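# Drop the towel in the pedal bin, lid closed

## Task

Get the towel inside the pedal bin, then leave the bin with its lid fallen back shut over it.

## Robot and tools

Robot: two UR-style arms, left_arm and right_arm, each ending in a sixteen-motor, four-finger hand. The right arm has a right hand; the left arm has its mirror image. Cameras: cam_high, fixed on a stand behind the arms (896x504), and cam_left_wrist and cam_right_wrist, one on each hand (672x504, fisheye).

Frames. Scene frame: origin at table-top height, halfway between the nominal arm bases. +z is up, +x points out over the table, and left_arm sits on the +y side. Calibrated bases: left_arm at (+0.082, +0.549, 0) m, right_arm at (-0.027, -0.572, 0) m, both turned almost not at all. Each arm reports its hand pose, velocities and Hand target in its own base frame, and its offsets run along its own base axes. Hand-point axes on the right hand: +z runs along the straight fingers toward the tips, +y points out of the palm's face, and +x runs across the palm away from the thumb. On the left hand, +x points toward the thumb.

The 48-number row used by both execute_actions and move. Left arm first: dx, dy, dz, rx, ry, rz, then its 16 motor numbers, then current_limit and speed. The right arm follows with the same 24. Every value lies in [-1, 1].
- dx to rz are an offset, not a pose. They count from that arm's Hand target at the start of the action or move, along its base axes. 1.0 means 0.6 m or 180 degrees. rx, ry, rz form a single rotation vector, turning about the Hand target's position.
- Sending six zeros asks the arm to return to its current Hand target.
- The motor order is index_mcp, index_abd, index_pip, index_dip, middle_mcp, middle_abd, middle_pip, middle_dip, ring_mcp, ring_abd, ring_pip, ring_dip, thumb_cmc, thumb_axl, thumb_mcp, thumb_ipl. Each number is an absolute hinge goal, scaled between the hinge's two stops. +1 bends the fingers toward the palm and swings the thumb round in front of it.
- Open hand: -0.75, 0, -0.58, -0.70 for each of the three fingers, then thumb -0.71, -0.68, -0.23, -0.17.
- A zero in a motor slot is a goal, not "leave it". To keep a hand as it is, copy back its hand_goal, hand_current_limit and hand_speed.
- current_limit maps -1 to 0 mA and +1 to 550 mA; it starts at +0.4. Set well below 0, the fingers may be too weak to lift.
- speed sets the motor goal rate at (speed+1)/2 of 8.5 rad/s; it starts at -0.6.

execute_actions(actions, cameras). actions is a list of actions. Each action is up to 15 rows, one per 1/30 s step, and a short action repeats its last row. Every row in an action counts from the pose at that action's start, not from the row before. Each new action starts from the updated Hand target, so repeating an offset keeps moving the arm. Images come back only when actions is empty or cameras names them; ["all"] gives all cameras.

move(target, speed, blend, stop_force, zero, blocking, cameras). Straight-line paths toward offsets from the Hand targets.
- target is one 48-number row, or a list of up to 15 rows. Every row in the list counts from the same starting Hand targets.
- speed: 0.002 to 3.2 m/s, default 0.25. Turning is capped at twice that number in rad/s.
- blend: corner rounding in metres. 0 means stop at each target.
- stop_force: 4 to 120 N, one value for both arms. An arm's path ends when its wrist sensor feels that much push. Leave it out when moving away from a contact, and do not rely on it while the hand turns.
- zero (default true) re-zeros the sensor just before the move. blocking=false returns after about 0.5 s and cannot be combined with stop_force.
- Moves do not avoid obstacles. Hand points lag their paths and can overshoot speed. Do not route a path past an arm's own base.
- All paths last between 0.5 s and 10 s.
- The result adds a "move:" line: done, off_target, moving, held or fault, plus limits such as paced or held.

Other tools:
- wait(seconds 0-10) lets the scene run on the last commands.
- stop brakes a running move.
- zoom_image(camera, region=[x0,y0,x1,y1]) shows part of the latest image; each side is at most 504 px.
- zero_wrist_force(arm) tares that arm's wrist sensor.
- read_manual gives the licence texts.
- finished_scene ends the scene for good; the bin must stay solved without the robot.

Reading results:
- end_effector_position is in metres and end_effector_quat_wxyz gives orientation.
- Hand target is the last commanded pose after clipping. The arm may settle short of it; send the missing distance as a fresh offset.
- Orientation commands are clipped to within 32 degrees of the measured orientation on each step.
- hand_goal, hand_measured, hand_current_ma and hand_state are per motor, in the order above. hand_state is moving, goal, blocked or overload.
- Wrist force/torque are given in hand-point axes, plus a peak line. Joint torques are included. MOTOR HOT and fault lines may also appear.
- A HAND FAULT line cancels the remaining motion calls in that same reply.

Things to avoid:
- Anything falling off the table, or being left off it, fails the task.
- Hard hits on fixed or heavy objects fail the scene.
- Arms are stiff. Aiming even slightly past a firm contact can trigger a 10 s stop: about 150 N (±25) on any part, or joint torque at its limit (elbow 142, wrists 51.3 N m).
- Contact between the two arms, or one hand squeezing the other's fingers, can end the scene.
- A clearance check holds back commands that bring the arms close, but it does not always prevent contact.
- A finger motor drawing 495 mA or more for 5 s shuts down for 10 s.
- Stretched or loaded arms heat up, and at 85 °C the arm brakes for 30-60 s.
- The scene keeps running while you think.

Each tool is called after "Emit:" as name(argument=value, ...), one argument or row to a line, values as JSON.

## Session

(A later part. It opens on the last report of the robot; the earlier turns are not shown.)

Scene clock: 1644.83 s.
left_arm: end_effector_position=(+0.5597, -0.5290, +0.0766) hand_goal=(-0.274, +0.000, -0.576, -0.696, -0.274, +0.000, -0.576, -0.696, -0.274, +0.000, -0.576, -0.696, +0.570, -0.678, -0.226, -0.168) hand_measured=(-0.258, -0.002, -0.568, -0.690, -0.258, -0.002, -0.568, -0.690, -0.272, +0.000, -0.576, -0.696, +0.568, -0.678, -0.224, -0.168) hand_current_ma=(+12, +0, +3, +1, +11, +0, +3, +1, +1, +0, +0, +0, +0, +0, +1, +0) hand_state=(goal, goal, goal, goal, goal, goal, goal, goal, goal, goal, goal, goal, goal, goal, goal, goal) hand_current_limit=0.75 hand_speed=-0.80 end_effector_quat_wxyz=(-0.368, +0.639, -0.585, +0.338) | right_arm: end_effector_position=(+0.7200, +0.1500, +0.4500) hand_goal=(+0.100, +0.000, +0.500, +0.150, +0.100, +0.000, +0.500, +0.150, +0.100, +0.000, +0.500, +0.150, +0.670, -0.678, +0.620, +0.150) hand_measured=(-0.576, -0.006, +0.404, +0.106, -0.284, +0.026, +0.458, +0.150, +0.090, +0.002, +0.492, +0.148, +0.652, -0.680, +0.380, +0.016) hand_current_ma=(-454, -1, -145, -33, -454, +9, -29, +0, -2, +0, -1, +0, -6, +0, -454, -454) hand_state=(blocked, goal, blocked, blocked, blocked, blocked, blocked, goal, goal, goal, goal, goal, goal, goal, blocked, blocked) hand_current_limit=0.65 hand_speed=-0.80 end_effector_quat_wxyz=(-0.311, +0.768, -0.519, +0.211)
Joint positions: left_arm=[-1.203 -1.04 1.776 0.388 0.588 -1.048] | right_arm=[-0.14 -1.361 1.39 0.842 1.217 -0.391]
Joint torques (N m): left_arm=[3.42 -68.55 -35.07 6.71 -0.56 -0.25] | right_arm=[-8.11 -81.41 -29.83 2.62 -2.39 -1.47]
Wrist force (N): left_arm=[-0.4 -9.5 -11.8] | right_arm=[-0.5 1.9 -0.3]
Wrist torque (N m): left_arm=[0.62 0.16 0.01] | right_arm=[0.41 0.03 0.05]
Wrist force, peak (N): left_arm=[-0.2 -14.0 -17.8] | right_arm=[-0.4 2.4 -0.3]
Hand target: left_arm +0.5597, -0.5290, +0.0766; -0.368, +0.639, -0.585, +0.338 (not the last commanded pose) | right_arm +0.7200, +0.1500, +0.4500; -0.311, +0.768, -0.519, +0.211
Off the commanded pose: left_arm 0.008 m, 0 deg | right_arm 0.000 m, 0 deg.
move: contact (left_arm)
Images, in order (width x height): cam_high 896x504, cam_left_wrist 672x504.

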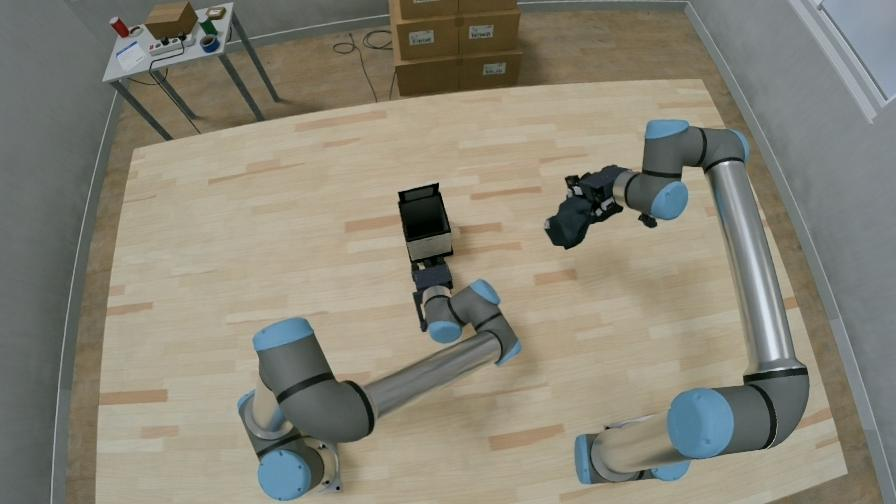

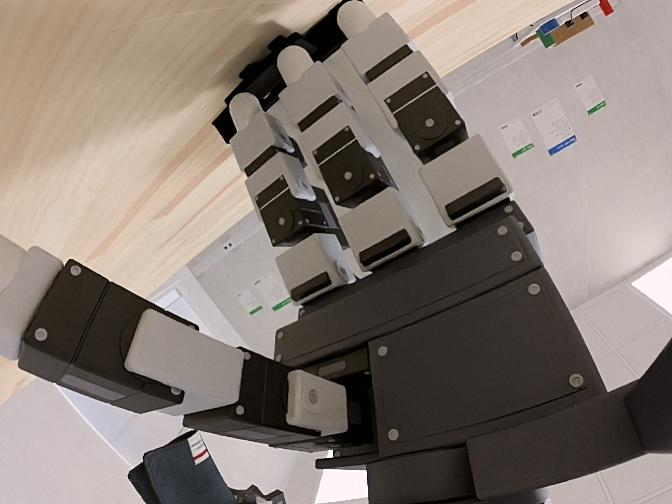

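Emit:
move(
  target=[0,0,0,0,0,0,-0.274,0.0,-0.576,-0.696,-0.274,0.0,-0.576,-0.696,-0.274,0.0,-0.576,-0.696,0.570,-0.678,-0.226,-0.168,0.745,-0.8,0.178,0.37,0.083,-0.1224,-0.2038,0.3931,0.1,0,0.5,0.15,0.1,0,0.5,0.15,0.1,0,0.5,0.15,0.671,-0.678,0.62,0.15,0.65,-0.8],
  speed=0.3,
  cameras=["all"],
)

Emit:
zoom_image(
  camera="cam_high",
  region=[370, 90, 620, 290],
)

Scene clock: 1665.37 s.
left_arm: end_effector_position=(+0.5597, -0.5290, +0.0766) hand_goal=(-0.274, +0.000, -0.576, -0.696, -0.274, +0.000, -0.576, -0.696, -0.274, +0.000, -0.576, -0.696, +0.570, -0.678, -0.226, -0.168) hand_measured=(-0.258, -0.002, -0.568, -0.690, -0.258, -0.002, -0.568, -0.690, -0.272, +0.000, -0.576, -0.696, +0.568, -0.678, -0.224, -0.168) hand_current_ma=(+12, +0, +3, +1, +11, +0, +3, +1, +1, +0, +0, +0, +0, +0, +1, +0) hand_state=(goal, goal, goal, goal, goal, goal, goal, goal, goal, goal, goal, goal, goal, goal, goal, goal) hand_current_limit=0.75 hand_speed=-0.80 end_effector_quat_wxyz=(-0.368, +0.639, -0.585, +0.338) | right_arm: end_effector_position=(+0.8268, +0.3721, +0.4997) hand_goal=(+0.100, +0.000, +0.500, +0.150, +0.100, +0.000, +0.500, +0.150, +0.100, +0.000, +0.500, +0.150, +0.670, -0.678, +0.620, +0.150) hand_measured=(-0.576, -0.008, +0.402, +0.106, -0.284, +0.026, +0.458, +0.150, +0.092, +0.002, +0.494, +0.148, +0.652, -0.680, +0.380, +0.016) hand_current_ma=(-454, -1, -147, -33, -454, +9, -29, +0, -1, +0, -1, +0, -6, +0, -454, -454) hand_state=(blocked, goal, blocked, blocked, blocked, blocked, blocked, goal, goal, goal, goal, goal, goal, goal, blocked, blocked) hand_current_limit=0.65 hand_speed=-0.80 end_effector_quat_wxyz=(-0.370, +0.863, +0.172, +0.299)
Joint positions: left_arm=[-1.203 -1.04 1.776 0.388 0.588 -1.048] | right_arm=[0.103 -1.156 1.102 0.925 0.799 -1.568]
Joint torques (N m): left_arm=[3.39 -69.2 -34.22 6.6 -0.16 2.02] | right_arm=[-8.49 -97.73 -32.29 2.7 2.67 -3.09]
Wrist force (N): left_arm=[-0.7 -9.6 -12.0] | right_arm=[-0.7 1.5 -1.3]
Wrist torque (N m): left_arm=[0.60 0.18 0.00] | right_arm=[0.22 0.14 0.29]
Wrist force, peak (N): left_arm=[-0.6 -10.4 -12.2] | right_arm=[0.4 2.9 -0.6]
Hand target: left_arm +0.5597, -0.5290, +0.0766; -0.368, +0.639, -0.585, +0.338 | right_arm +0.8268, +0.3720, +0.4998; -0.370, +0.863, +0.172, +0.299
Off the commanded pose: left_arm 0.000 m, 0 deg | right_arm 0.000 m, 0 deg.
move: done

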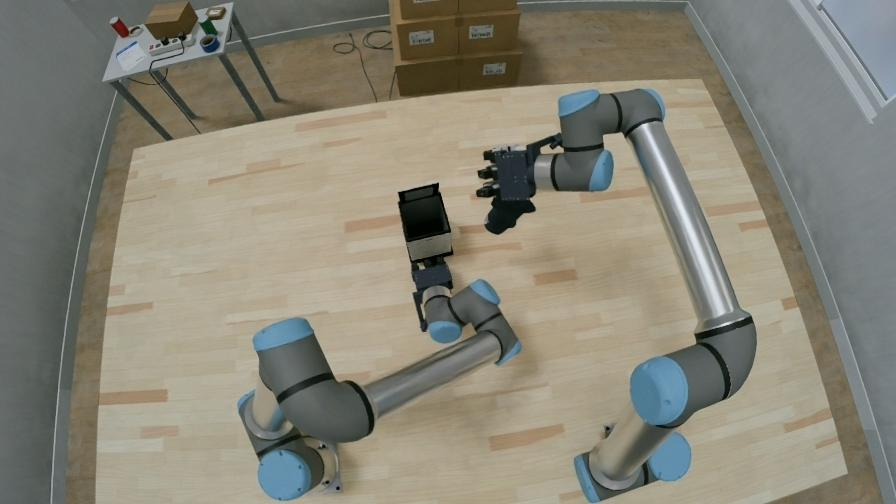

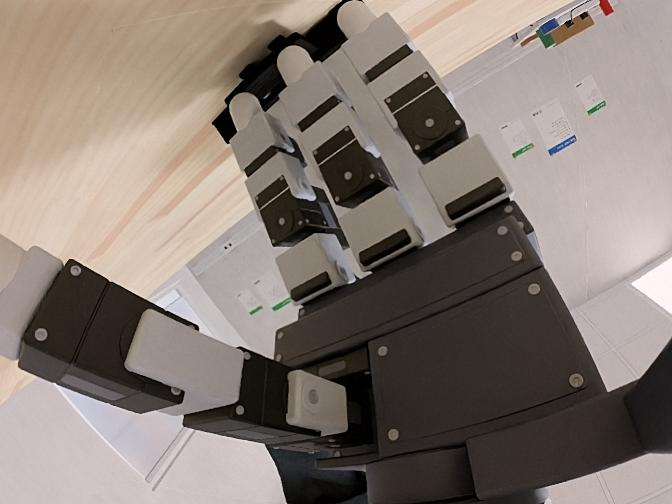

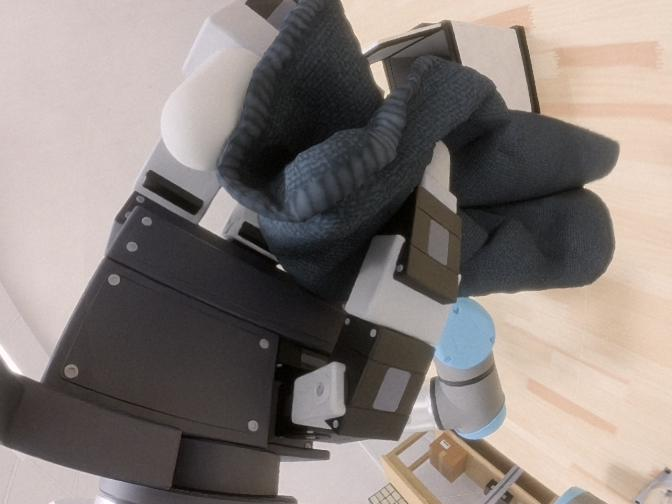

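Scaled by 2.016 from the camera's 896x504 image, which has a finer 1280x720 frame.

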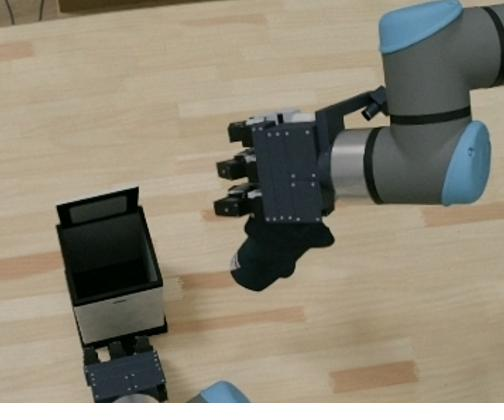

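Emit:
move(
  target=[0,0,0,0,0,0,-0.274,0.0,-0.576,-0.696,-0.274,0.0,-0.576,-0.696,-0.274,0.0,-0.576,-0.696,0.570,-0.678,-0.226,-0.168,0.745,-0.8,0.0733,0.42,-0.0333,0.0087,-0.0829,0,0.1,0,0.5,0.15,0.1,0,0.5,0.15,0.1,0,0.5,0.15,0.671,-0.678,0.62,0.15,0.65,-0.8],
  speed=0.2,
  cameras=["all"],
)

Emit:
zoom_image(
  camera="cam_high",
  region=[350, 90, 600, 290],
)

Emit:
zoom_image(
  camera="cam_right_wrist",
  region=[330, 0, 672, 330],
)

Scene clock: 1719.20 s.
left_arm: end_effector_position=(+0.5597, -0.5290, +0.0766) hand_goal=(-0.274, +0.000, -0.576, -0.696, -0.274, +0.000, -0.576, -0.696, -0.274, +0.000, -0.576, -0.696, +0.570, -0.678, -0.226, -0.168) hand_measured=(-0.258, -0.002, -0.568, -0.690, -0.258, -0.002, -0.568, -0.690, -0.272, +0.000, -0.576, -0.696, +0.568, -0.678, -0.224, -0.168) hand_current_ma=(+12, +0, +3, +1, +11, +0, +3, +1, +1, +0, +0, +0, +0, +0, +1, +0) hand_state=(goal, goal, goal, goal, goal, goal, goal, goal, goal, goal, goal, goal, goal, goal, goal, goal) hand_current_limit=0.75 hand_speed=-0.80 end_effector_quat_wxyz=(-0.368, +0.639, -0.585, +0.338) | right_arm: end_effector_position=(+0.8708, +0.6239, +0.4798) hand_goal=(+0.100, +0.000, +0.500, +0.150, +0.100, +0.000, +0.500, +0.150, +0.100, +0.000, +0.500, +0.150, +0.670, -0.678, +0.620, +0.150) hand_measured=(-0.576, -0.008, +0.402, +0.106, -0.284, +0.026, +0.458, +0.150, +0.094, +0.002, +0.494, +0.148, +0.650, -0.680, +0.380, +0.016) hand_current_ma=(-454, -1, -147, -33, -454, +9, -29, +0, -1, +0, -1, +0, -7, +0, -454, -454) hand_state=(blocked, goal, blocked, blocked, blocked, blocked, blocked, goal, goal, goal, goal, goal, goal, goal, blocked, blocked) hand_current_limit=0.65 hand_speed=-0.80 end_effector_quat_wxyz=(-0.356, +0.812, +0.215, +0.410)
Joint positions: left_arm=[-1.203 -1.04 1.776 0.388 0.588 -1.048] | right_arm=[0.41 -1.006 0.934 0.56 1.062 -1.368]
Joint torques (N m): left_arm=[2.41 -67.94 -33.27 6.3 0.24 2] | right_arm=[3.11 -105.26 -33.2 -0.34 -3.31 -4.06]
Wrist force (N): left_arm=[-0.2 -9.8 -12.1] | right_arm=[-1.1 1.2 -1.0]
Wrist torque (N m): left_arm=[0.61 0.12 0.05] | right_arm=[0.08 0.24 0.48]
Wrist force, peak (N): left_arm=[-0.6 -10.3 -12.3] | right_arm=[-0.7 3.0 -3.4]
Hand target: left_arm +0.5597, -0.5290, +0.0766; -0.368, +0.639, -0.585, +0.338 | right_arm +0.8708, +0.6240, +0.4798; -0.356, +0.812, +0.215, +0.410
Off the commanded pose: left_arm 0.000 m, 0 deg | right_arm 0.000 m, 0 deg.
move: done

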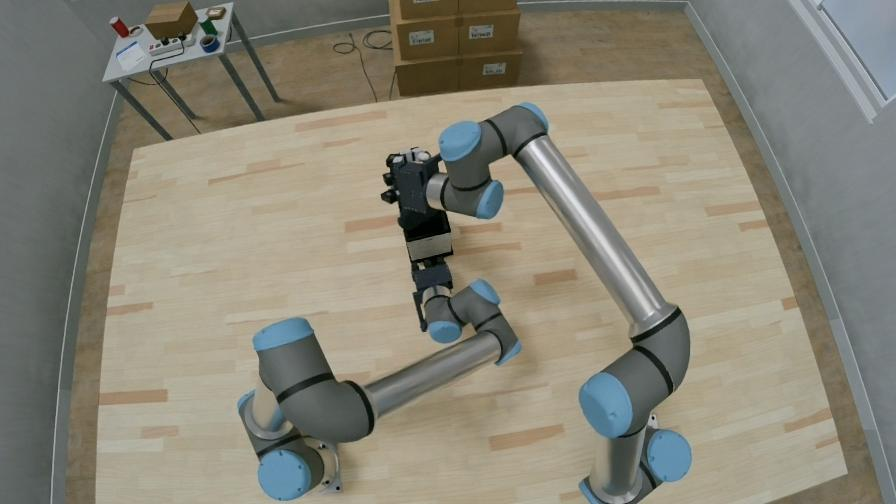

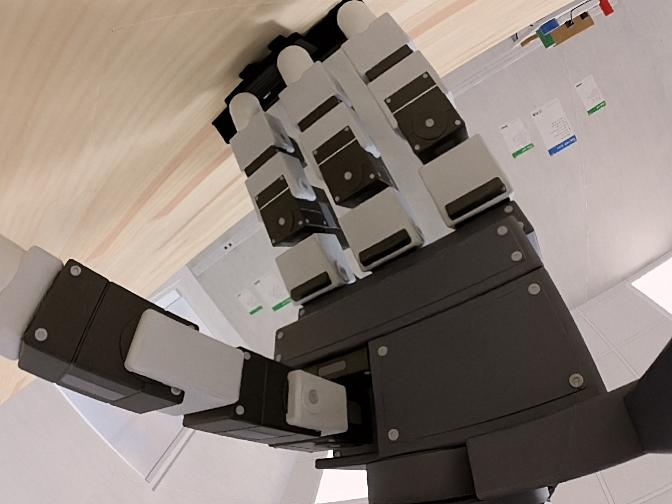

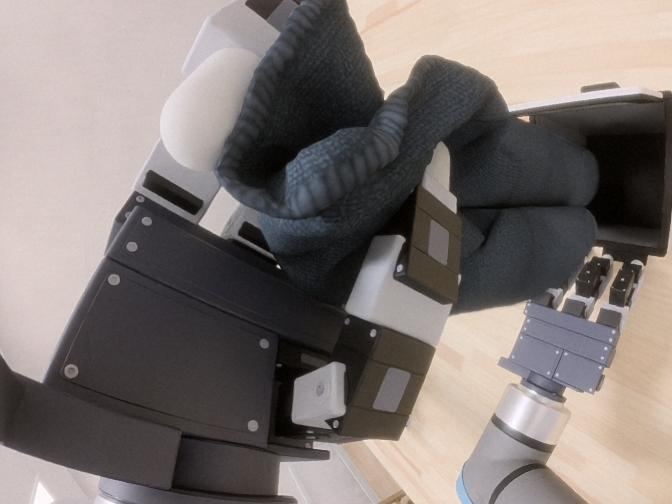

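Scaled by 2.016 from the camera's 896x504 image, which has a finer 1280x720 frame.

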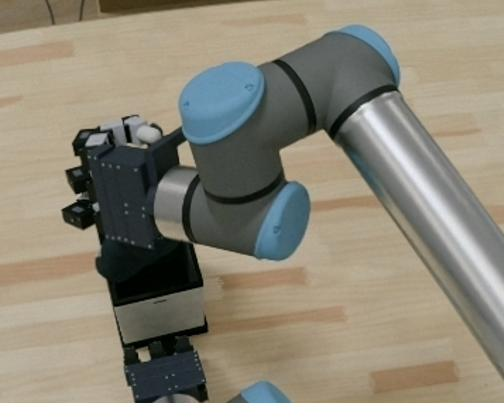

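Scaled by 1.474 from the camera's 672x504 image, which has a finer 960x720 frame.

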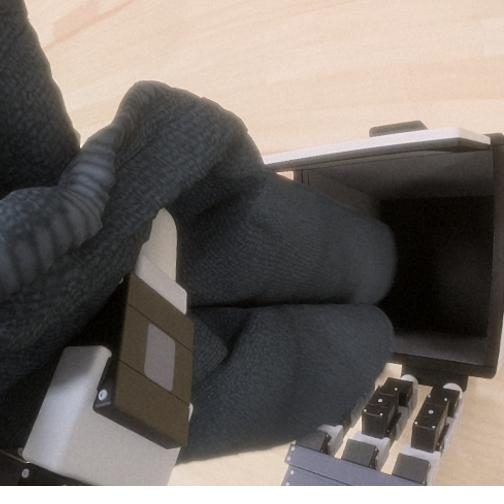

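Emit:
move(
  target=[0,0,0,0,0,0,-0.274,0.0,-0.576,-0.696,-0.274,0.0,-0.576,-0.696,-0.274,0.0,-0.576,-0.696,0.570,-0.678,-0.226,-0.168,0.745,-0.8,0.0333,0,-0.0333,0.0174,-0.0817,0.0663,0.1,0,0.5,0.15,0.1,0,0.5,0.15,0.1,0,0.5,0.15,0.671,-0.678,0.62,0.15,0.65,-0.8],
  speed=0.2,
  cameras=["cam_high", "cam_right_wrist"],
)

Emit:
zoom_image(
  camera="cam_right_wrist",
  region=[330, 0, 672, 330],
)

Scene clock: 1819.27 s.
left_arm: end_effector_position=(+0.5597, -0.5290, +0.0766) hand_goal=(-0.274, +0.000, -0.576, -0.696, -0.274, +0.000, -0.576, -0.696, -0.274, +0.000, -0.576, -0.696, +0.570, -0.678, -0.226, -0.168) hand_measured=(-0.258, -0.002, -0.568, -0.690, -0.258, -0.002, -0.568, -0.690, -0.272, +0.000, -0.576, -0.696, +0.568, -0.678, -0.224, -0.168) hand_current_ma=(+12, +0, +3, +1, +11, +0, +3, +1, +1, +0, +0, +0, +0, +0, +1, +0) hand_state=(goal, goal, goal, goal, goal, goal, goal, goal, goal, goal, goal, goal, goal, goal, goal, goal) hand_current_limit=0.75 hand_speed=-0.80 end_effector_quat_wxyz=(-0.368, +0.639, -0.585, +0.338) | right_arm: end_effector_position=(+0.8907, +0.6239, +0.4600) hand_goal=(+0.100, +0.000, +0.500, +0.150, +0.100, +0.000, +0.500, +0.150, +0.100, +0.000, +0.500, +0.150, +0.670, -0.678, +0.620, +0.150) hand_measured=(-0.576, -0.008, +0.402, +0.106, -0.284, +0.026, +0.458, +0.150, +0.094, +0.000, +0.496, +0.148, +0.650, -0.680, +0.380, +0.018) hand_current_ma=(-454, -1, -147, -33, -454, +9, -29, +0, -1, +0, +0, +0, -7, +0, -454, -454) hand_state=(blocked, goal, blocked, blocked, blocked, blocked, blocked, goal, goal, goal, goal, goal, goal, goal, blocked, blocked) hand_current_limit=0.65 hand_speed=-0.80 end_effector_quat_wxyz=(-0.388, +0.716, +0.330, +0.477)
Joint positions: left_arm=[-1.203 -1.04 1.776 0.388 0.588 -1.048] | right_arm=[0.354 -1.055 1.123 0.265 0.838 -1.547]
Joint torques (N m): left_arm=[4.18 -67.78 -31.13 5.59 0.91 1.81] | right_arm=[6.23 -78.71 -48.39 -0.96 1.26 2.13]
Wrist force (N): left_arm=[-0.5 -10.2 -11.7] | right_arm=[-0.8 1.1 -0.8]
Wrist torque (N m): left_arm=[0.53 0.17 0.02] | right_arm=[-0.06 0.22 0.44]
Wrist force, peak (N): left_arm=[-0.5 -10.3 -12.6] | right_arm=[-1.8 1.7 -1.0]
Hand target: left_arm +0.5597, -0.5290, +0.0766; -0.368, +0.639, -0.585, +0.338 | right_arm +0.8907, +0.6240, +0.4599; -0.388, +0.716, +0.330, +0.477
Off the commanded pose: left_arm 0.000 m, 0 deg | right_arm 0.000 m, 0 deg.
move: done
Images, in order (width x height): cam_high 896x504, cam_right_wrist 672x504.

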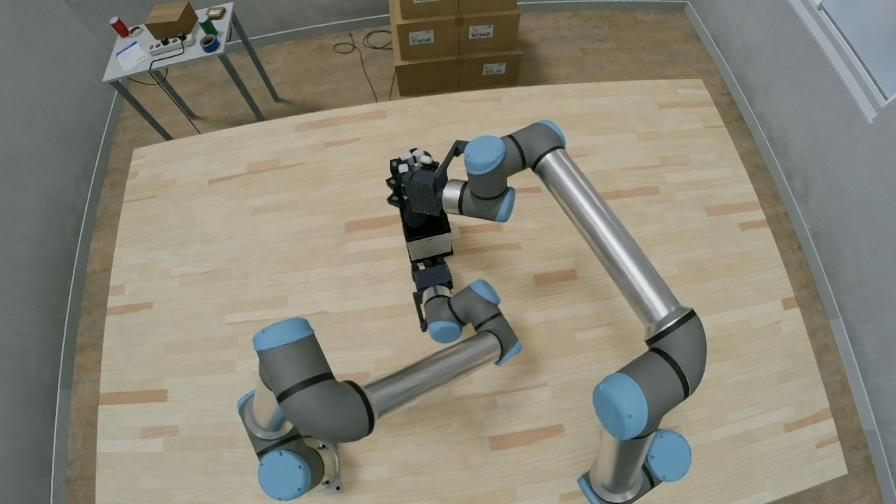

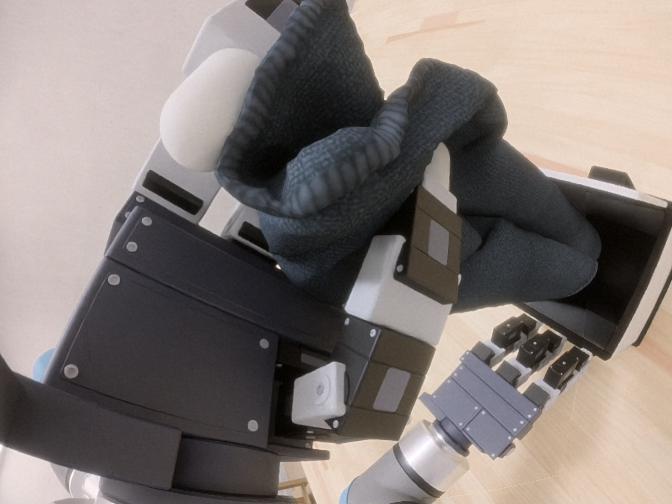

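Scaled by 1.474 from the camera's 672x504 image, which has a finer 960x720 frame.

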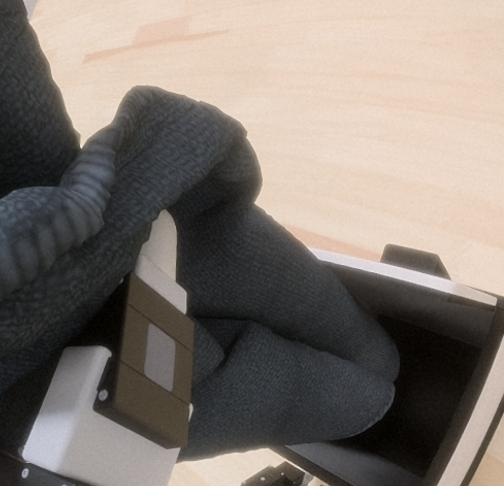

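Emit:
move(
  target=[0,0,0,0,0,0,-0.274,0.0,-0.576,-0.696,-0.274,0.0,-0.576,-0.696,-0.274,0.0,-0.576,-0.696,0.570,-0.678,-0.226,-0.168,0.745,-0.8,0.0133,0.005,-0.1667,0,0,0,0.1,0,0.5,0.15,0.1,0,0.5,0.15,0.1,0,0.5,0.15,0.671,-0.678,0.62,0.15,0.65,-0.8],
  speed=0.12,
  cameras=["cam_high", "cam_right_wrist"],
)

Emit:
zoom_image(
  camera="cam_right_wrist",
  region=[330, 0, 672, 400],
)

Scene clock: 1849.73 s.
left_arm: end_effector_position=(+0.5597, -0.5290, +0.0766) hand_goal=(-0.274, +0.000, -0.576, -0.696, -0.274, +0.000, -0.576, -0.696, -0.274, +0.000, -0.576, -0.696, +0.570, -0.678, -0.226, -0.168) hand_measured=(-0.258, -0.002, -0.568, -0.690, -0.258, -0.002, -0.568, -0.690, -0.272, +0.000, -0.576, -0.696, +0.568, -0.678, -0.224, -0.168) hand_current_ma=(+12, +0, +3, +1, +11, +0, +3, +1, +1, +0, +0, +0, +0, +0, +1, +0) hand_state=(goal, goal, goal, goal, goal, goal, goal, goal, goal, goal, goal, goal, goal, goal, goal, goal) hand_current_limit=0.75 hand_speed=-0.80 end_effector_quat_wxyz=(-0.368, +0.639, -0.585, +0.338) | right_arm: end_effector_position=(+0.8987, +0.6270, +0.3596) hand_goal=(+0.100, +0.000, +0.500, +0.150, +0.100, +0.000, +0.500, +0.150, +0.100, +0.000, +0.500, +0.150, +0.670, -0.678, +0.620, +0.150) hand_measured=(-0.576, -0.008, +0.402, +0.106, -0.284, +0.026, +0.458, +0.150, +0.096, +0.000, +0.496, +0.148, +0.650, -0.680, +0.380, +0.018) hand_current_ma=(-454, -1, -147, -33, -454, +9, -29, +0, -1, +0, +0, +0, -7, +0, -454, -454) hand_state=(blocked, goal, blocked, blocked, blocked, blocked, blocked, goal, goal, goal, goal, goal, goal, goal, blocked, blocked) hand_current_limit=0.65 hand_speed=-0.80 end_effector_quat_wxyz=(-0.388, +0.716, +0.330, +0.477)
Joint positions: left_arm=[-1.203 -1.04 1.776 0.388 0.588 -1.048] | right_arm=[0.354 -1.014 1.237 0.11 0.838 -1.547]
Joint torques (N m): left_arm=[1.74 -69.3 -30.9 5.46 1.06 1.93] | right_arm=[9.18 -110.67 -51.18 1.61 0.86 3.26]
Wrist force (N): left_arm=[-0.3 -8.6 -10.6] | right_arm=[-0.7 1.6 -1.1]
Wrist torque (N m): left_arm=[0.50 0.15 0.02] | right_arm=[0.06 0.17 0.48]
Wrist force, peak (N): left_arm=[-0.8 -10.5 -12.3] | right_arm=[-2.1 1.7 -0.9]
Hand target: left_arm +0.5597, -0.5290, +0.0766; -0.368, +0.639, -0.585, +0.338 | right_arm +0.8987, +0.6270, +0.3598; -0.388, +0.716, +0.330, +0.477
Off the commanded pose: left_arm 0.000 m, 0 deg | right_arm 0.000 m, 0 deg.
move: done
Images, in order (width x height): cam_high 896x504, cam_right_wrist 672x504.

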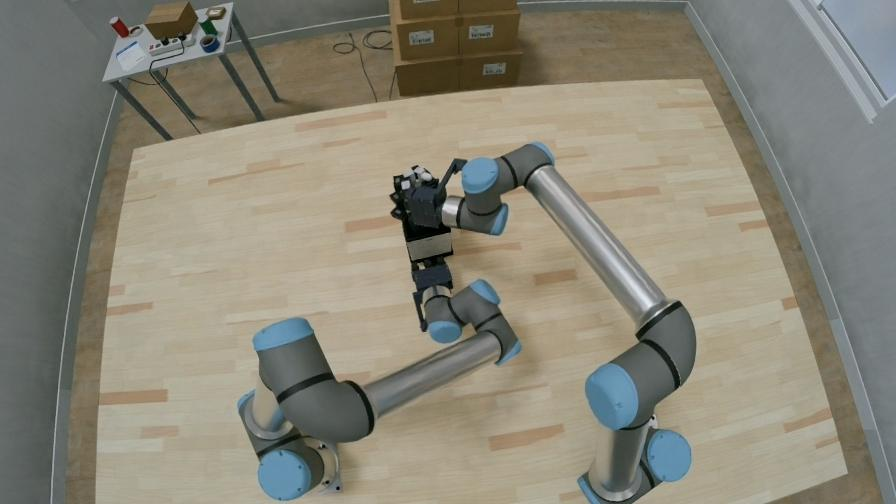

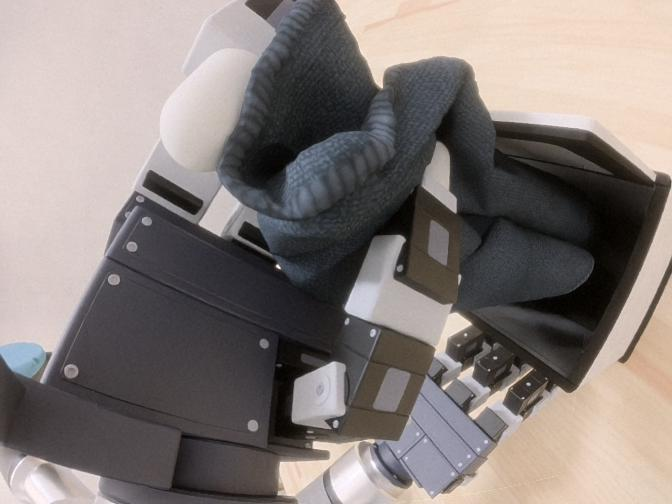

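Scaled by 1.260 from the camera's 672x504 image, which has a finer 960x720 frame.

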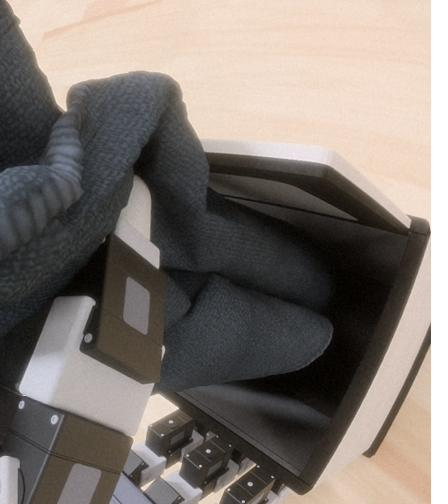

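Emit:
move(
  target=[0,0,0,0,0,0,-0.274,0.0,-0.576,-0.696,-0.274,0.0,-0.576,-0.696,-0.274,0.0,-0.576,-0.696,0.570,-0.678,-0.226,-0.168,0.745,-0.8,0,0,-0.1,0,0,0,0.1,0,0.5,0.15,0.1,0,0.5,0.15,0.1,0,0.5,0.15,0.671,-0.678,0.62,0.15,0.65,-0.8],
  speed=0.06,
  stop_force=8,
  cameras=["cam_high", "cam_right_wrist", "cam_left_wrist"],
)

Emit:
zoom_image(
  camera="cam_high",
  region=[370, 140, 530, 300],
)

Scene clock: 1871.53 s.
left_arm: end_effector_position=(+0.5597, -0.5290, +0.0766) hand_goal=(-0.274, +0.000, -0.576, -0.696, -0.274, +0.000, -0.576, -0.696, -0.274, +0.000, -0.576, -0.696, +0.570, -0.678, -0.226, -0.168) hand_measured=(-0.258, -0.002, -0.568, -0.690, -0.258, -0.002, -0.568, -0.690, -0.272, +0.000, -0.576, -0.696, +0.568, -0.678, -0.224, -0.168) hand_current_ma=(+12, +0, +3, +1, +11, +0, +3, +1, +1, +0, +0, +0, +0, +0, +1, +0) hand_state=(goal, goal, goal, goal, goal, goal, goal, goal, goal, goal, goal, goal, goal, goal, goal, goal) hand_current_limit=0.75 hand_speed=-0.80 end_effector_quat_wxyz=(-0.368, +0.639, -0.585, +0.338) | right_arm: end_effector_position=(+0.8987, +0.6270, +0.3426) hand_goal=(+0.100, +0.000, +0.500, +0.150, +0.100, +0.000, +0.500, +0.150, +0.100, +0.000, +0.500, +0.150, +0.670, -0.678, +0.620, +0.150) hand_measured=(-0.576, -0.010, +0.400, +0.106, -0.272, +0.060, +0.464, +0.156, +0.096, +0.000, +0.496, +0.148, +0.650, -0.682, +0.380, +0.028) hand_current_ma=(-454, -1, -154, -33, -454, +46, -23, +1, +0, +0, +0, +0, -7, +0, -454, -404) hand_state=(blocked, goal, blocked, blocked, blocked, blocked, blocked, goal, goal, goal, goal, goal, goal, goal, blocked, blocked) hand_current_limit=0.65 hand_speed=-0.80 end_effector_quat_wxyz=(-0.388, +0.716, +0.330, +0.477)
Joint positions: left_arm=[-1.203 -1.04 1.776 0.388 0.588 -1.048] | right_arm=[0.354 -1.007 1.257 0.083 0.838 -1.547]
Joint torques (N m): left_arm=[3.56 -70.04 -30.07 4.88 1 1.77] | right_arm=[1.44 -108.24 -30.5 -1.63 3.19 0.51]
Wrist force (N): left_arm=[-0.1 -8.7 -11.3] | right_arm=[-1.5 0.2 -1.6]
Wrist torque (N m): left_arm=[0.56 0.12 0.04] | right_arm=[0.02 0.23 0.42]
Wrist force, peak (N): left_arm=[-0.5 -9.9 -11.6] | right_arm=[8.3 -3.3 -3.9]
Hand target: left_arm +0.5597, -0.5290, +0.0766; -0.368, +0.639, -0.585, +0.338 | right_arm +0.8987, +0.6270, +0.3427; -0.388, +0.716, +0.330, +0.477 (not the last commanded pose)
Off the commanded pose: left_arm 0.000 m, 0 deg | right_arm 0.043 m, 0 deg.
move: contact (right_arm)

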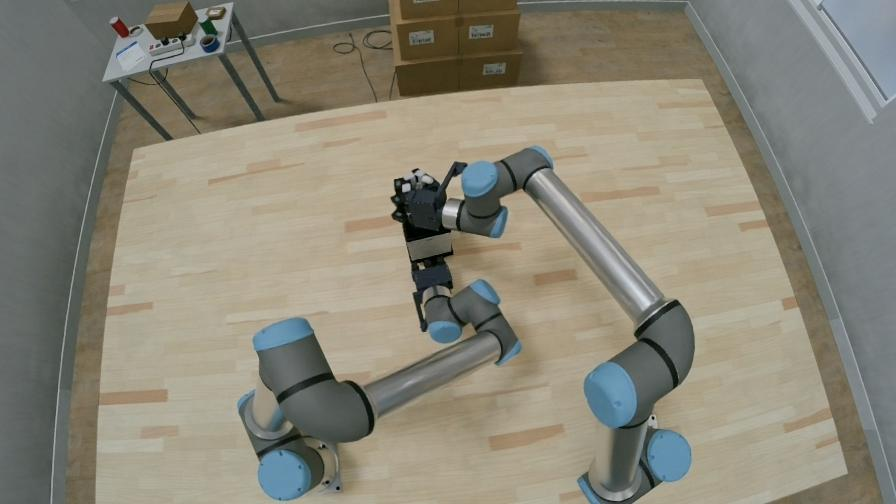

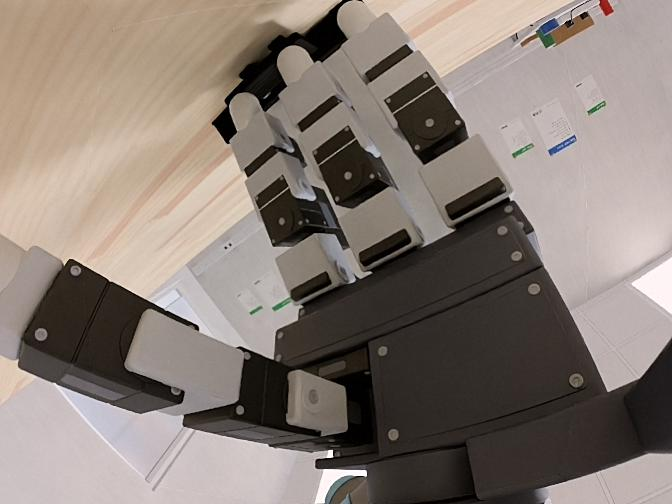

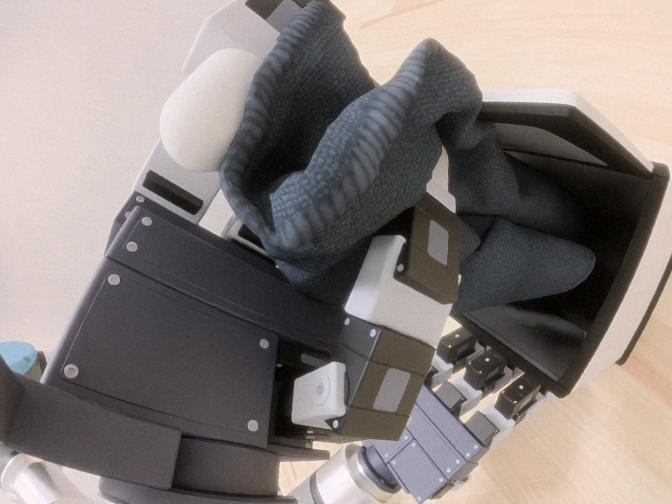

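Scaled by 3.150 from the camera's 896x504 image, which has a finer 1280x720 frame.

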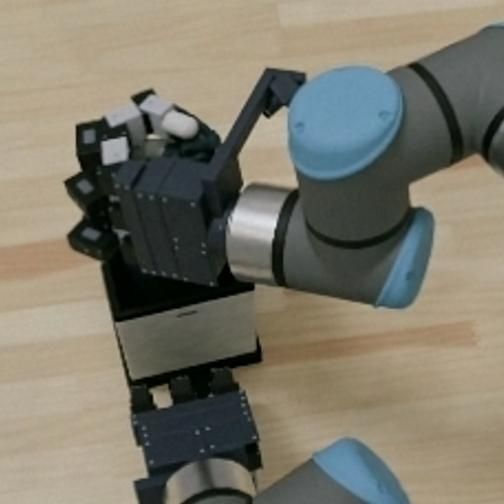

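Emit:
move(
  target=[
    [0,0,0,0,0,0,-0.274,0.0,-0.576,-0.696,-0.274,0.0,-0.576,-0.696,-0.274,0.0,-0.576,-0.696,0.570,-0.678,-0.226,-0.168,0.745,-0.8,0,0,0.025,0,0,0,0.1,0,0.5,0.15,0.1,0,0.5,0.15,0.1,0,0.5,0.15,0.671,-0.678,0.62,0.15,0.65,-0.8],
    [0,0,0,0,0,0,-0.274,0.0,-0.576,-0.696,-0.274,0.0,-0.576,-0.696,-0.274,0.0,-0.576,-0.696,0.570,-0.678,-0.226,-0.168,0.745,-0.8,-0.0483,0,0.025,0,0,0,0.1,0,0.5,0.15,0.1,0,0.5,0.15,0.1,0,0.5,0.15,0.671,-0.678,0.62,0.15,0.65,-0.8],
    [0,0,0,0,0,0,-0.274,0.0,-0.576,-0.696,-0.274,0.0,-0.576,-0.696,-0.274,0.0,-0.576,-0.696,0.570,-0.678,-0.226,-0.168,0.745,-0.8,-0.0483,0,-0.0667,0,0,0,0.1,0,0.5,0.15,0.1,0,0.5,0.15,0.1,0,0.5,0.15,0.671,-0.678,0.62,0.15,0.65,-0.8],
  ],
  speed=0.06,
  stop_force=8,
  cameras=["cam_high", "cam_right_wrist"],
)

Emit:
zoom_image(
  camera="cam_high",
  region=[370, 140, 530, 300],
)

Scene clock: 1897.57 s.
left_arm: end_effector_position=(+0.5597, -0.5290, +0.0766) hand_goal=(-0.274, +0.000, -0.576, -0.696, -0.274, +0.000, -0.576, -0.696, -0.274, +0.000, -0.576, -0.696, +0.570, -0.678, -0.226, -0.168) hand_measured=(-0.258, -0.002, -0.568, -0.690, -0.258, -0.002, -0.568, -0.690, -0.272, +0.000, -0.576, -0.696, +0.568, -0.678, -0.224, -0.168) hand_current_ma=(+12, +0, +3, +1, +11, +0, +3, +1, +1, +0, +0, +0, +0, +0, +1, +0) hand_state=(goal, goal, goal, goal, goal, goal, goal, goal, goal, goal, goal, goal, goal, goal, goal, goal) hand_current_limit=0.75 hand_speed=-0.80 end_effector_quat_wxyz=(-0.368, +0.639, -0.585, +0.338) | right_arm: end_effector_position=(+0.8697, +0.6270, +0.3026) hand_goal=(+0.100, +0.000, +0.500, +0.150, +0.100, +0.000, +0.500, +0.150, +0.100, +0.000, +0.500, +0.150, +0.670, -0.678, +0.620, +0.150) hand_measured=(-0.576, -0.010, +0.400, +0.106, -0.272, +0.060, +0.462, +0.152, +0.096, +0.000, +0.496, +0.148, +0.650, -0.682, +0.380, +0.028) hand_current_ma=(-454, -1, -154, -33, -454, +45, -23, +0, +0, +0, +0, +0, -7, +0, -454, -404) hand_state=(blocked, goal, blocked, blocked, blocked, blocked, blocked, goal, goal, goal, goal, goal, goal, goal, blocked, blocked) hand_current_limit=0.65 hand_speed=-0.80 end_effector_quat_wxyz=(-0.388, +0.716, +0.330, +0.477)
Joint positions: left_arm=[-1.203 -1.04 1.776 0.388 0.588 -1.048] | right_arm=[0.367 -1.029 1.364 -0.006 0.85 -1.542]
Joint torques (N m): left_arm=[2.83 -68.83 -30.61 4.5 0.84 1.76] | right_arm=[-8.53 -107.15 -48.27 2.06 -4.1 2.72]
Wrist force (N): left_arm=[-0.6 -10.0 -11.8] | right_arm=[-1.5 1.6 -0.3]
Wrist torque (N m): left_arm=[0.56 0.19 0.01] | right_arm=[0.03 0.29 0.34]
Wrist force, peak (N): left_arm=[-0.7 -10.3 -12.5] | right_arm=[-2.2 2.1 -0.3]
Hand target: left_arm +0.5597, -0.5290, +0.0766; -0.368, +0.639, -0.585, +0.338 | right_arm +0.8697, +0.6270, +0.3026; -0.388, +0.716, +0.330, +0.477
Off the commanded pose: left_arm 0.000 m, 0 deg | right_arm 0.000 m, 0 deg.
move: done
Images, in order (width x height): cam_high 896x504, cam_right_wrist 672x504.

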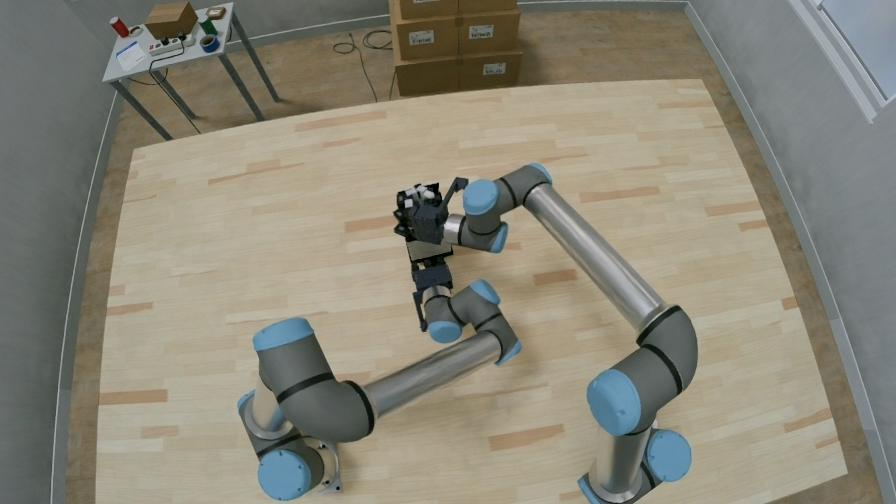

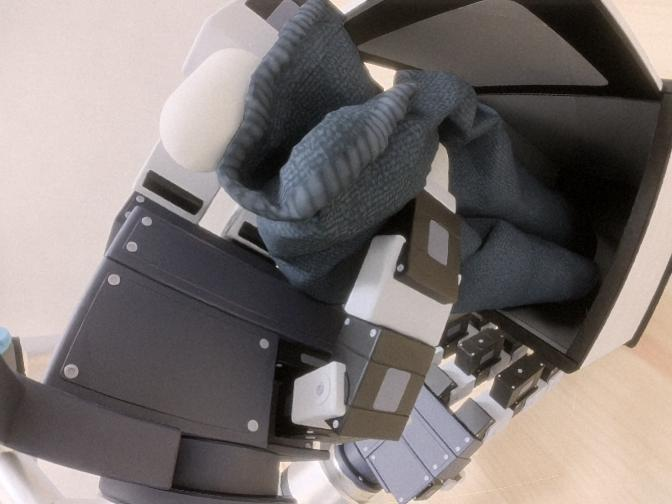

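Scaled by 3.150 from the camera's 896x504 image, which has a finer 1280x720 frame.

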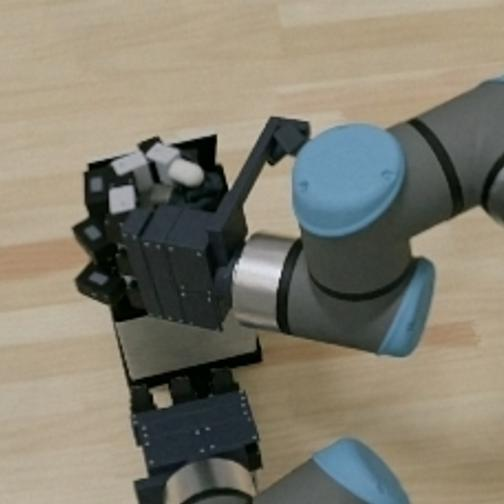

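Emit:
move(
  target=[0,0,0,0,0,0,-0.274,0.0,-0.576,-0.696,-0.274,0.0,-0.576,-0.696,-0.274,0.0,-0.576,-0.696,0.570,-0.678,-0.226,-0.168,0.745,-0.8,0,0,-0.075,0,0,0,0.1,0,0.5,0.15,0.1,0,0.5,0.15,0.1,0,0.5,0.15,0.671,-0.678,0.62,0.15,0.65,-0.8],
  speed=0.04,
  stop_force=6,
  cameras=["cam_high", "cam_right_wrist"],
)

Emit:
zoom_image(
  camera="cam_high",
  region=[370, 140, 530, 300],
)

Scene clock: 1910.03 s.
left_arm: end_effector_position=(+0.5597, -0.5290, +0.0766) hand_goal=(-0.274, +0.000, -0.576, -0.696, -0.274, +0.000, -0.576, -0.696, -0.274, +0.000, -0.576, -0.696, +0.570, -0.678, -0.226, -0.168) hand_measured=(-0.258, -0.002, -0.568, -0.690, -0.258, -0.002, -0.568, -0.690, -0.272, +0.000, -0.576, -0.696, +0.568, -0.678, -0.224, -0.168) hand_current_ma=(+12, +0, +3, +1, +11, +0, +3, +1, +1, +0, +0, +0, +0, +0, +1, +0) hand_state=(goal, goal, goal, goal, goal, goal, goal, goal, goal, goal, goal, goal, goal, goal, goal, goal) hand_current_limit=0.75 hand_speed=-0.80 end_effector_quat_wxyz=(-0.368, +0.639, -0.585, +0.338) | right_arm: end_effector_position=(+0.8697, +0.6270, +0.2654) hand_goal=(+0.100, +0.000, +0.500, +0.150, +0.100, +0.000, +0.500, +0.150, +0.100, +0.000, +0.500, +0.150, +0.670, -0.678, +0.620, +0.150) hand_measured=(-0.576, +0.014, +0.400, +0.106, -0.272, +0.060, +0.462, +0.152, +0.096, +0.000, +0.496, +0.148, +0.650, -0.682, +0.380, +0.028) hand_current_ma=(-454, +3, -158, -33, -454, +45, -24, +0, +0, +0, +0, +0, -7, +0, -454, -404) hand_state=(blocked, goal, blocked, blocked, blocked, blocked, blocked, goal, goal, goal, goal, goal, goal, goal, blocked, blocked) hand_current_limit=0.65 hand_speed=-0.80 end_effector_quat_wxyz=(-0.388, +0.716, +0.330, +0.477)
Joint positions: left_arm=[-1.203 -1.04 1.776 0.388 0.588 -1.048] | right_arm=[0.367 -1.007 1.399 -0.062 0.85 -1.542]
Joint torques (N m): left_arm=[3.02 -69.3 -30.85 4.39 0.97 1.55] | right_arm=[-4 -103.46 -45.93 -1.03 1.75 0]
Wrist force (N): left_arm=[-0.6 -9.6 -12.1] | right_arm=[0.7 1.3 -0.8]
Wrist torque (N m): left_arm=[0.63 0.19 0.00] | right_arm=[0.05 0.36 0.46]
Wrist force, peak (N): left_arm=[-1.0 -10.4 -12.6] | right_arm=[5.8 -1.2 -4.2]
Hand target: left_arm +0.5597, -0.5290, +0.0766; -0.368, +0.639, -0.585, +0.338 | right_arm +0.8697, +0.6270, +0.2654; -0.388, +0.716, +0.330, +0.477 (not the last commanded pose)
Off the commanded pose: left_arm 0.000 m, 0 deg | right_arm 0.008 m, 0 deg.
move: contact (right_arm)
Images, in order (width x height): cam_high 896x504, cam_right_wrist 672x504.

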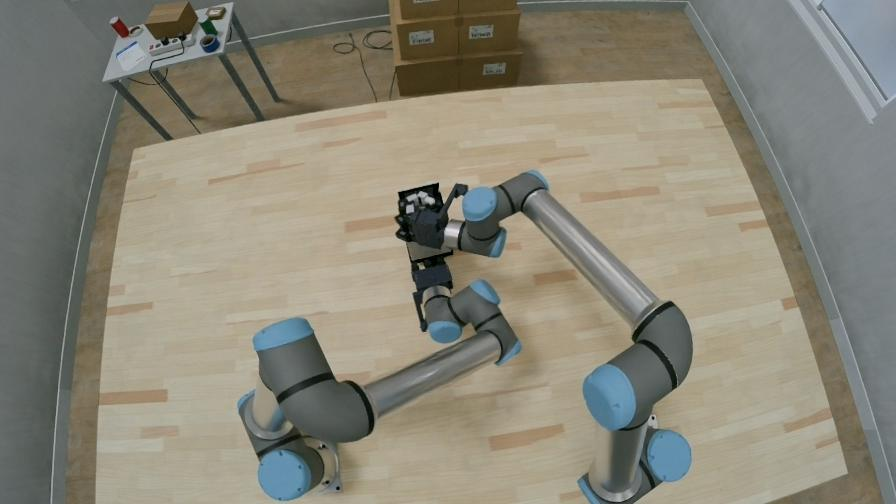

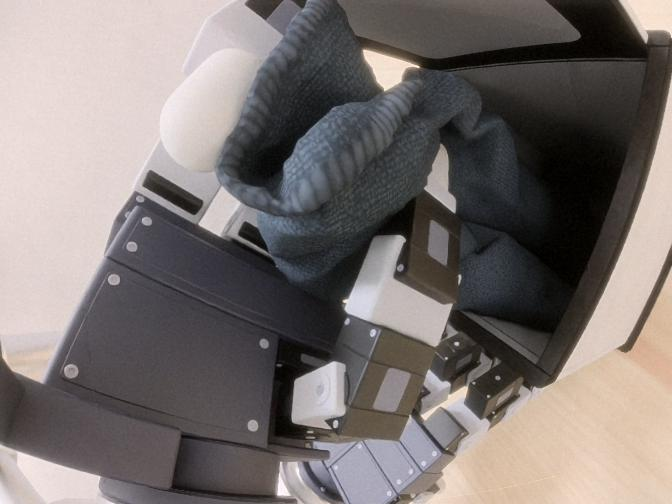

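Scaled by 3.150 from the camera's 896x504 image, which has a finer 1280x720 frame.

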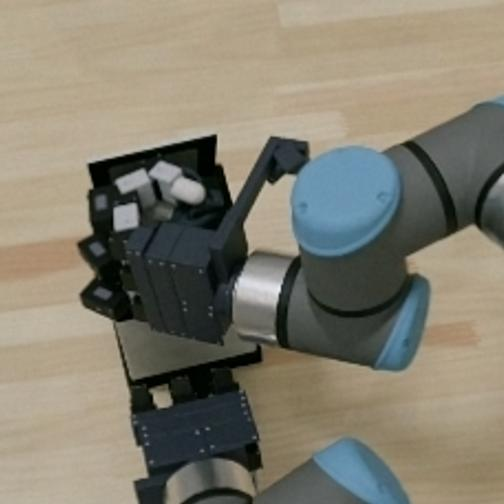

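Emit:
move(
  target=[
    [0,0,0,0,0,0,-0.274,0.0,-0.576,-0.696,-0.274,0.0,-0.576,-0.696,-0.274,0.0,-0.576,-0.696,0.570,-0.678,-0.226,-0.168,0.745,-0.8,0,0,0.025,0,0,0,0.1,0,0.5,0.15,0.1,0,0.5,0.15,0.1,0,0.5,0.15,0.671,-0.678,0.62,0.15,0.65,-0.8],
    [0,0,0,0,0,0,-0.274,0.0,-0.576,-0.696,-0.274,0.0,-0.576,-0.696,-0.274,0.0,-0.576,-0.696,0.570,-0.678,-0.226,-0.168,0.745,-0.8,0.0333,-0.05,0.025,0,0,0,0.1,0,0.5,0.15,0.1,0,0.5,0.15,0.1,0,0.5,0.15,0.671,-0.678,0.62,0.15,0.65,-0.8],
    [0,0,0,0,0,0,-0.274,0.0,-0.576,-0.696,-0.274,0.0,-0.576,-0.696,-0.274,0.0,-0.576,-0.696,0.570,-0.678,-0.226,-0.168,0.745,-0.8,0.0333,-0.05,-0.042,0,0,0,0.1,0,0.5,0.15,0.1,0,0.5,0.15,0.1,0,0.5,0.15,0.671,-0.678,0.62,0.15,0.65,-0.8],
  ],
  speed=0.05,
  stop_force=6,
  cameras=["cam_high", "cam_right_wrist"],
)

Emit:
zoom_image(
  camera="cam_high",
  region=[370, 140, 530, 300],
)

Scene clock: 1942.77 s.
left_arm: end_effector_position=(+0.5597, -0.5290, +0.0766) hand_goal=(-0.274, +0.000, -0.576, -0.696, -0.274, +0.000, -0.576, -0.696, -0.274, +0.000, -0.576, -0.696, +0.570, -0.678, -0.226, -0.168) hand_measured=(-0.264, -0.004, -0.572, -0.692, -0.264, -0.004, -0.572, -0.692, -0.272, +0.000, -0.576, -0.696, +0.568, -0.678, -0.224, -0.168) hand_current_ma=(+4, -1, +1, +1, +5, -1, +1, +1, +1, +0, +0, +0, +0, +0, +1, +0) hand_state=(goal, goal, goal, goal, goal, goal, goal, goal, goal, goal, goal, goal, goal, goal, goal, goal) hand_current_limit=0.75 hand_speed=-0.80 end_effector_quat_wxyz=(-0.368, +0.639, -0.585, +0.338) | right_arm: end_effector_position=(+0.8897, +0.5970, +0.2410) hand_goal=(+0.100, +0.000, +0.500, +0.150, +0.100, +0.000, +0.500, +0.150, +0.100, +0.000, +0.500, +0.150, +0.670, -0.678, +0.620, +0.150) hand_measured=(-0.576, -0.008, +0.400, +0.106, -0.272, +0.060, +0.462, +0.152, +0.128, -0.006, +0.526, +0.148, +0.650, -0.682, +0.380, +0.028) hand_current_ma=(-454, -1, -158, -33, -454, +44, -24, +0, +15, -1, +11, +0, -7, +0, -454, -404) hand_state=(blocked, goal, blocked, blocked, blocked, blocked, blocked, goal, blocked, goal, blocked, goal, blocked, goal, blocked, blocked) hand_current_limit=0.65 hand_speed=-0.80 end_effector_quat_wxyz=(-0.388, +0.716, +0.330, +0.477)
Joint positions: left_arm=[-1.203 -1.04 1.776 0.388 0.588 -1.048] | right_arm=[0.324 -0.987 1.413 -0.084 0.809 -1.561]
Joint torques (N m): left_arm=[1.62 -67.35 -29.73 3.46 -2.54 1.83] | right_arm=[5.7 -103.64 -43.73 -1.06 2.27 -1.06]
Wrist force (N): left_arm=[0.4 -3.9 -4.0] | right_arm=[4.7 -0.7 -4.0]
Wrist torque (N m): left_arm=[0.10 0.17 0.05] | right_arm=[0.26 0.69 1.16]
Wrist force, peak (N): left_arm=[0.0 -11.9 -14.2] | right_arm=[14.0 -3.6 -7.2]
Hand target: left_arm +0.5597, -0.5290, +0.0766; -0.368, +0.639, -0.585, +0.338 | right_arm +0.8897, +0.5970, +0.2410; -0.388, +0.716, +0.330, +0.477 (not the last commanded pose)
Off the commanded pose: left_arm 0.000 m, 0 deg | right_arm 0.001 m, 0 deg.
move: contact (right_arm); path passed 2 of 3 targets
Images, in order (width x height): cam_high 896x504, cam_right_wrist 672x504.

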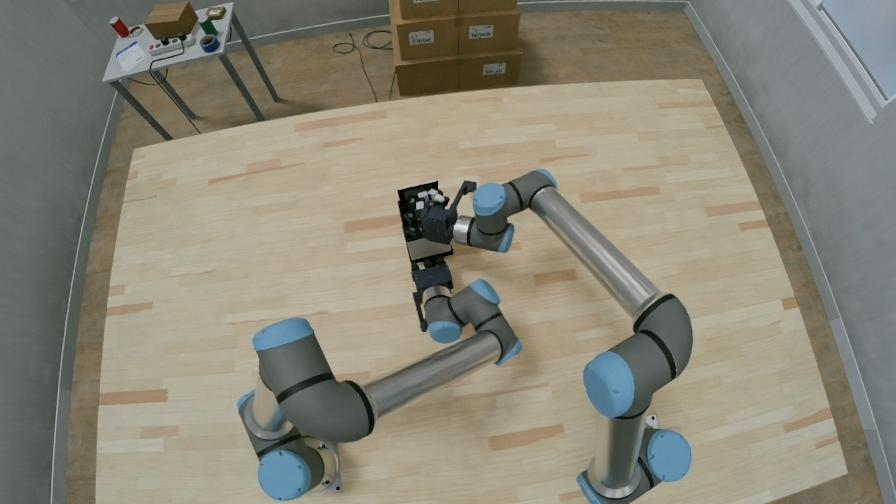

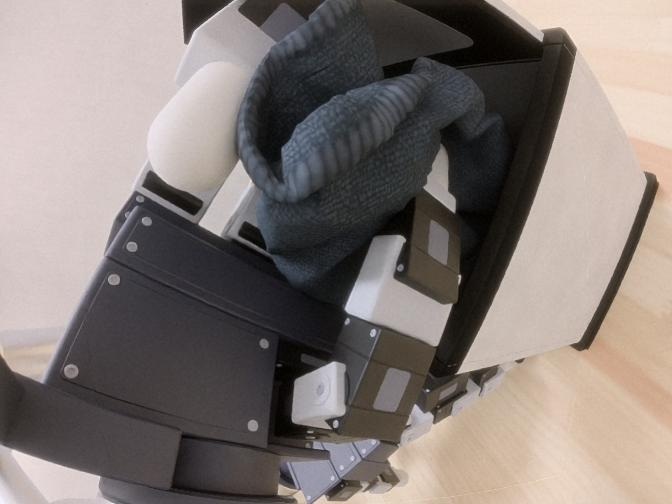

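Scaled by 3.150 from the camera's 896x504 image, which has a finer 1280x720 frame.

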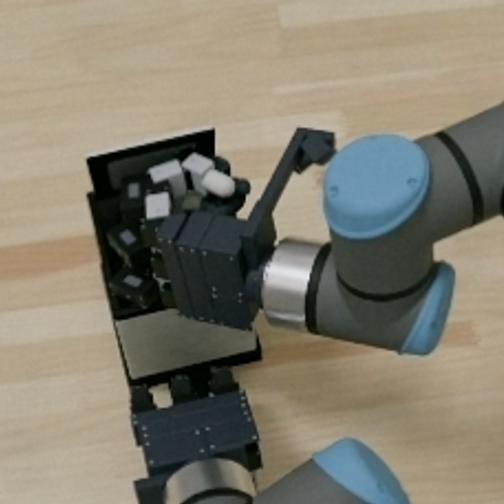

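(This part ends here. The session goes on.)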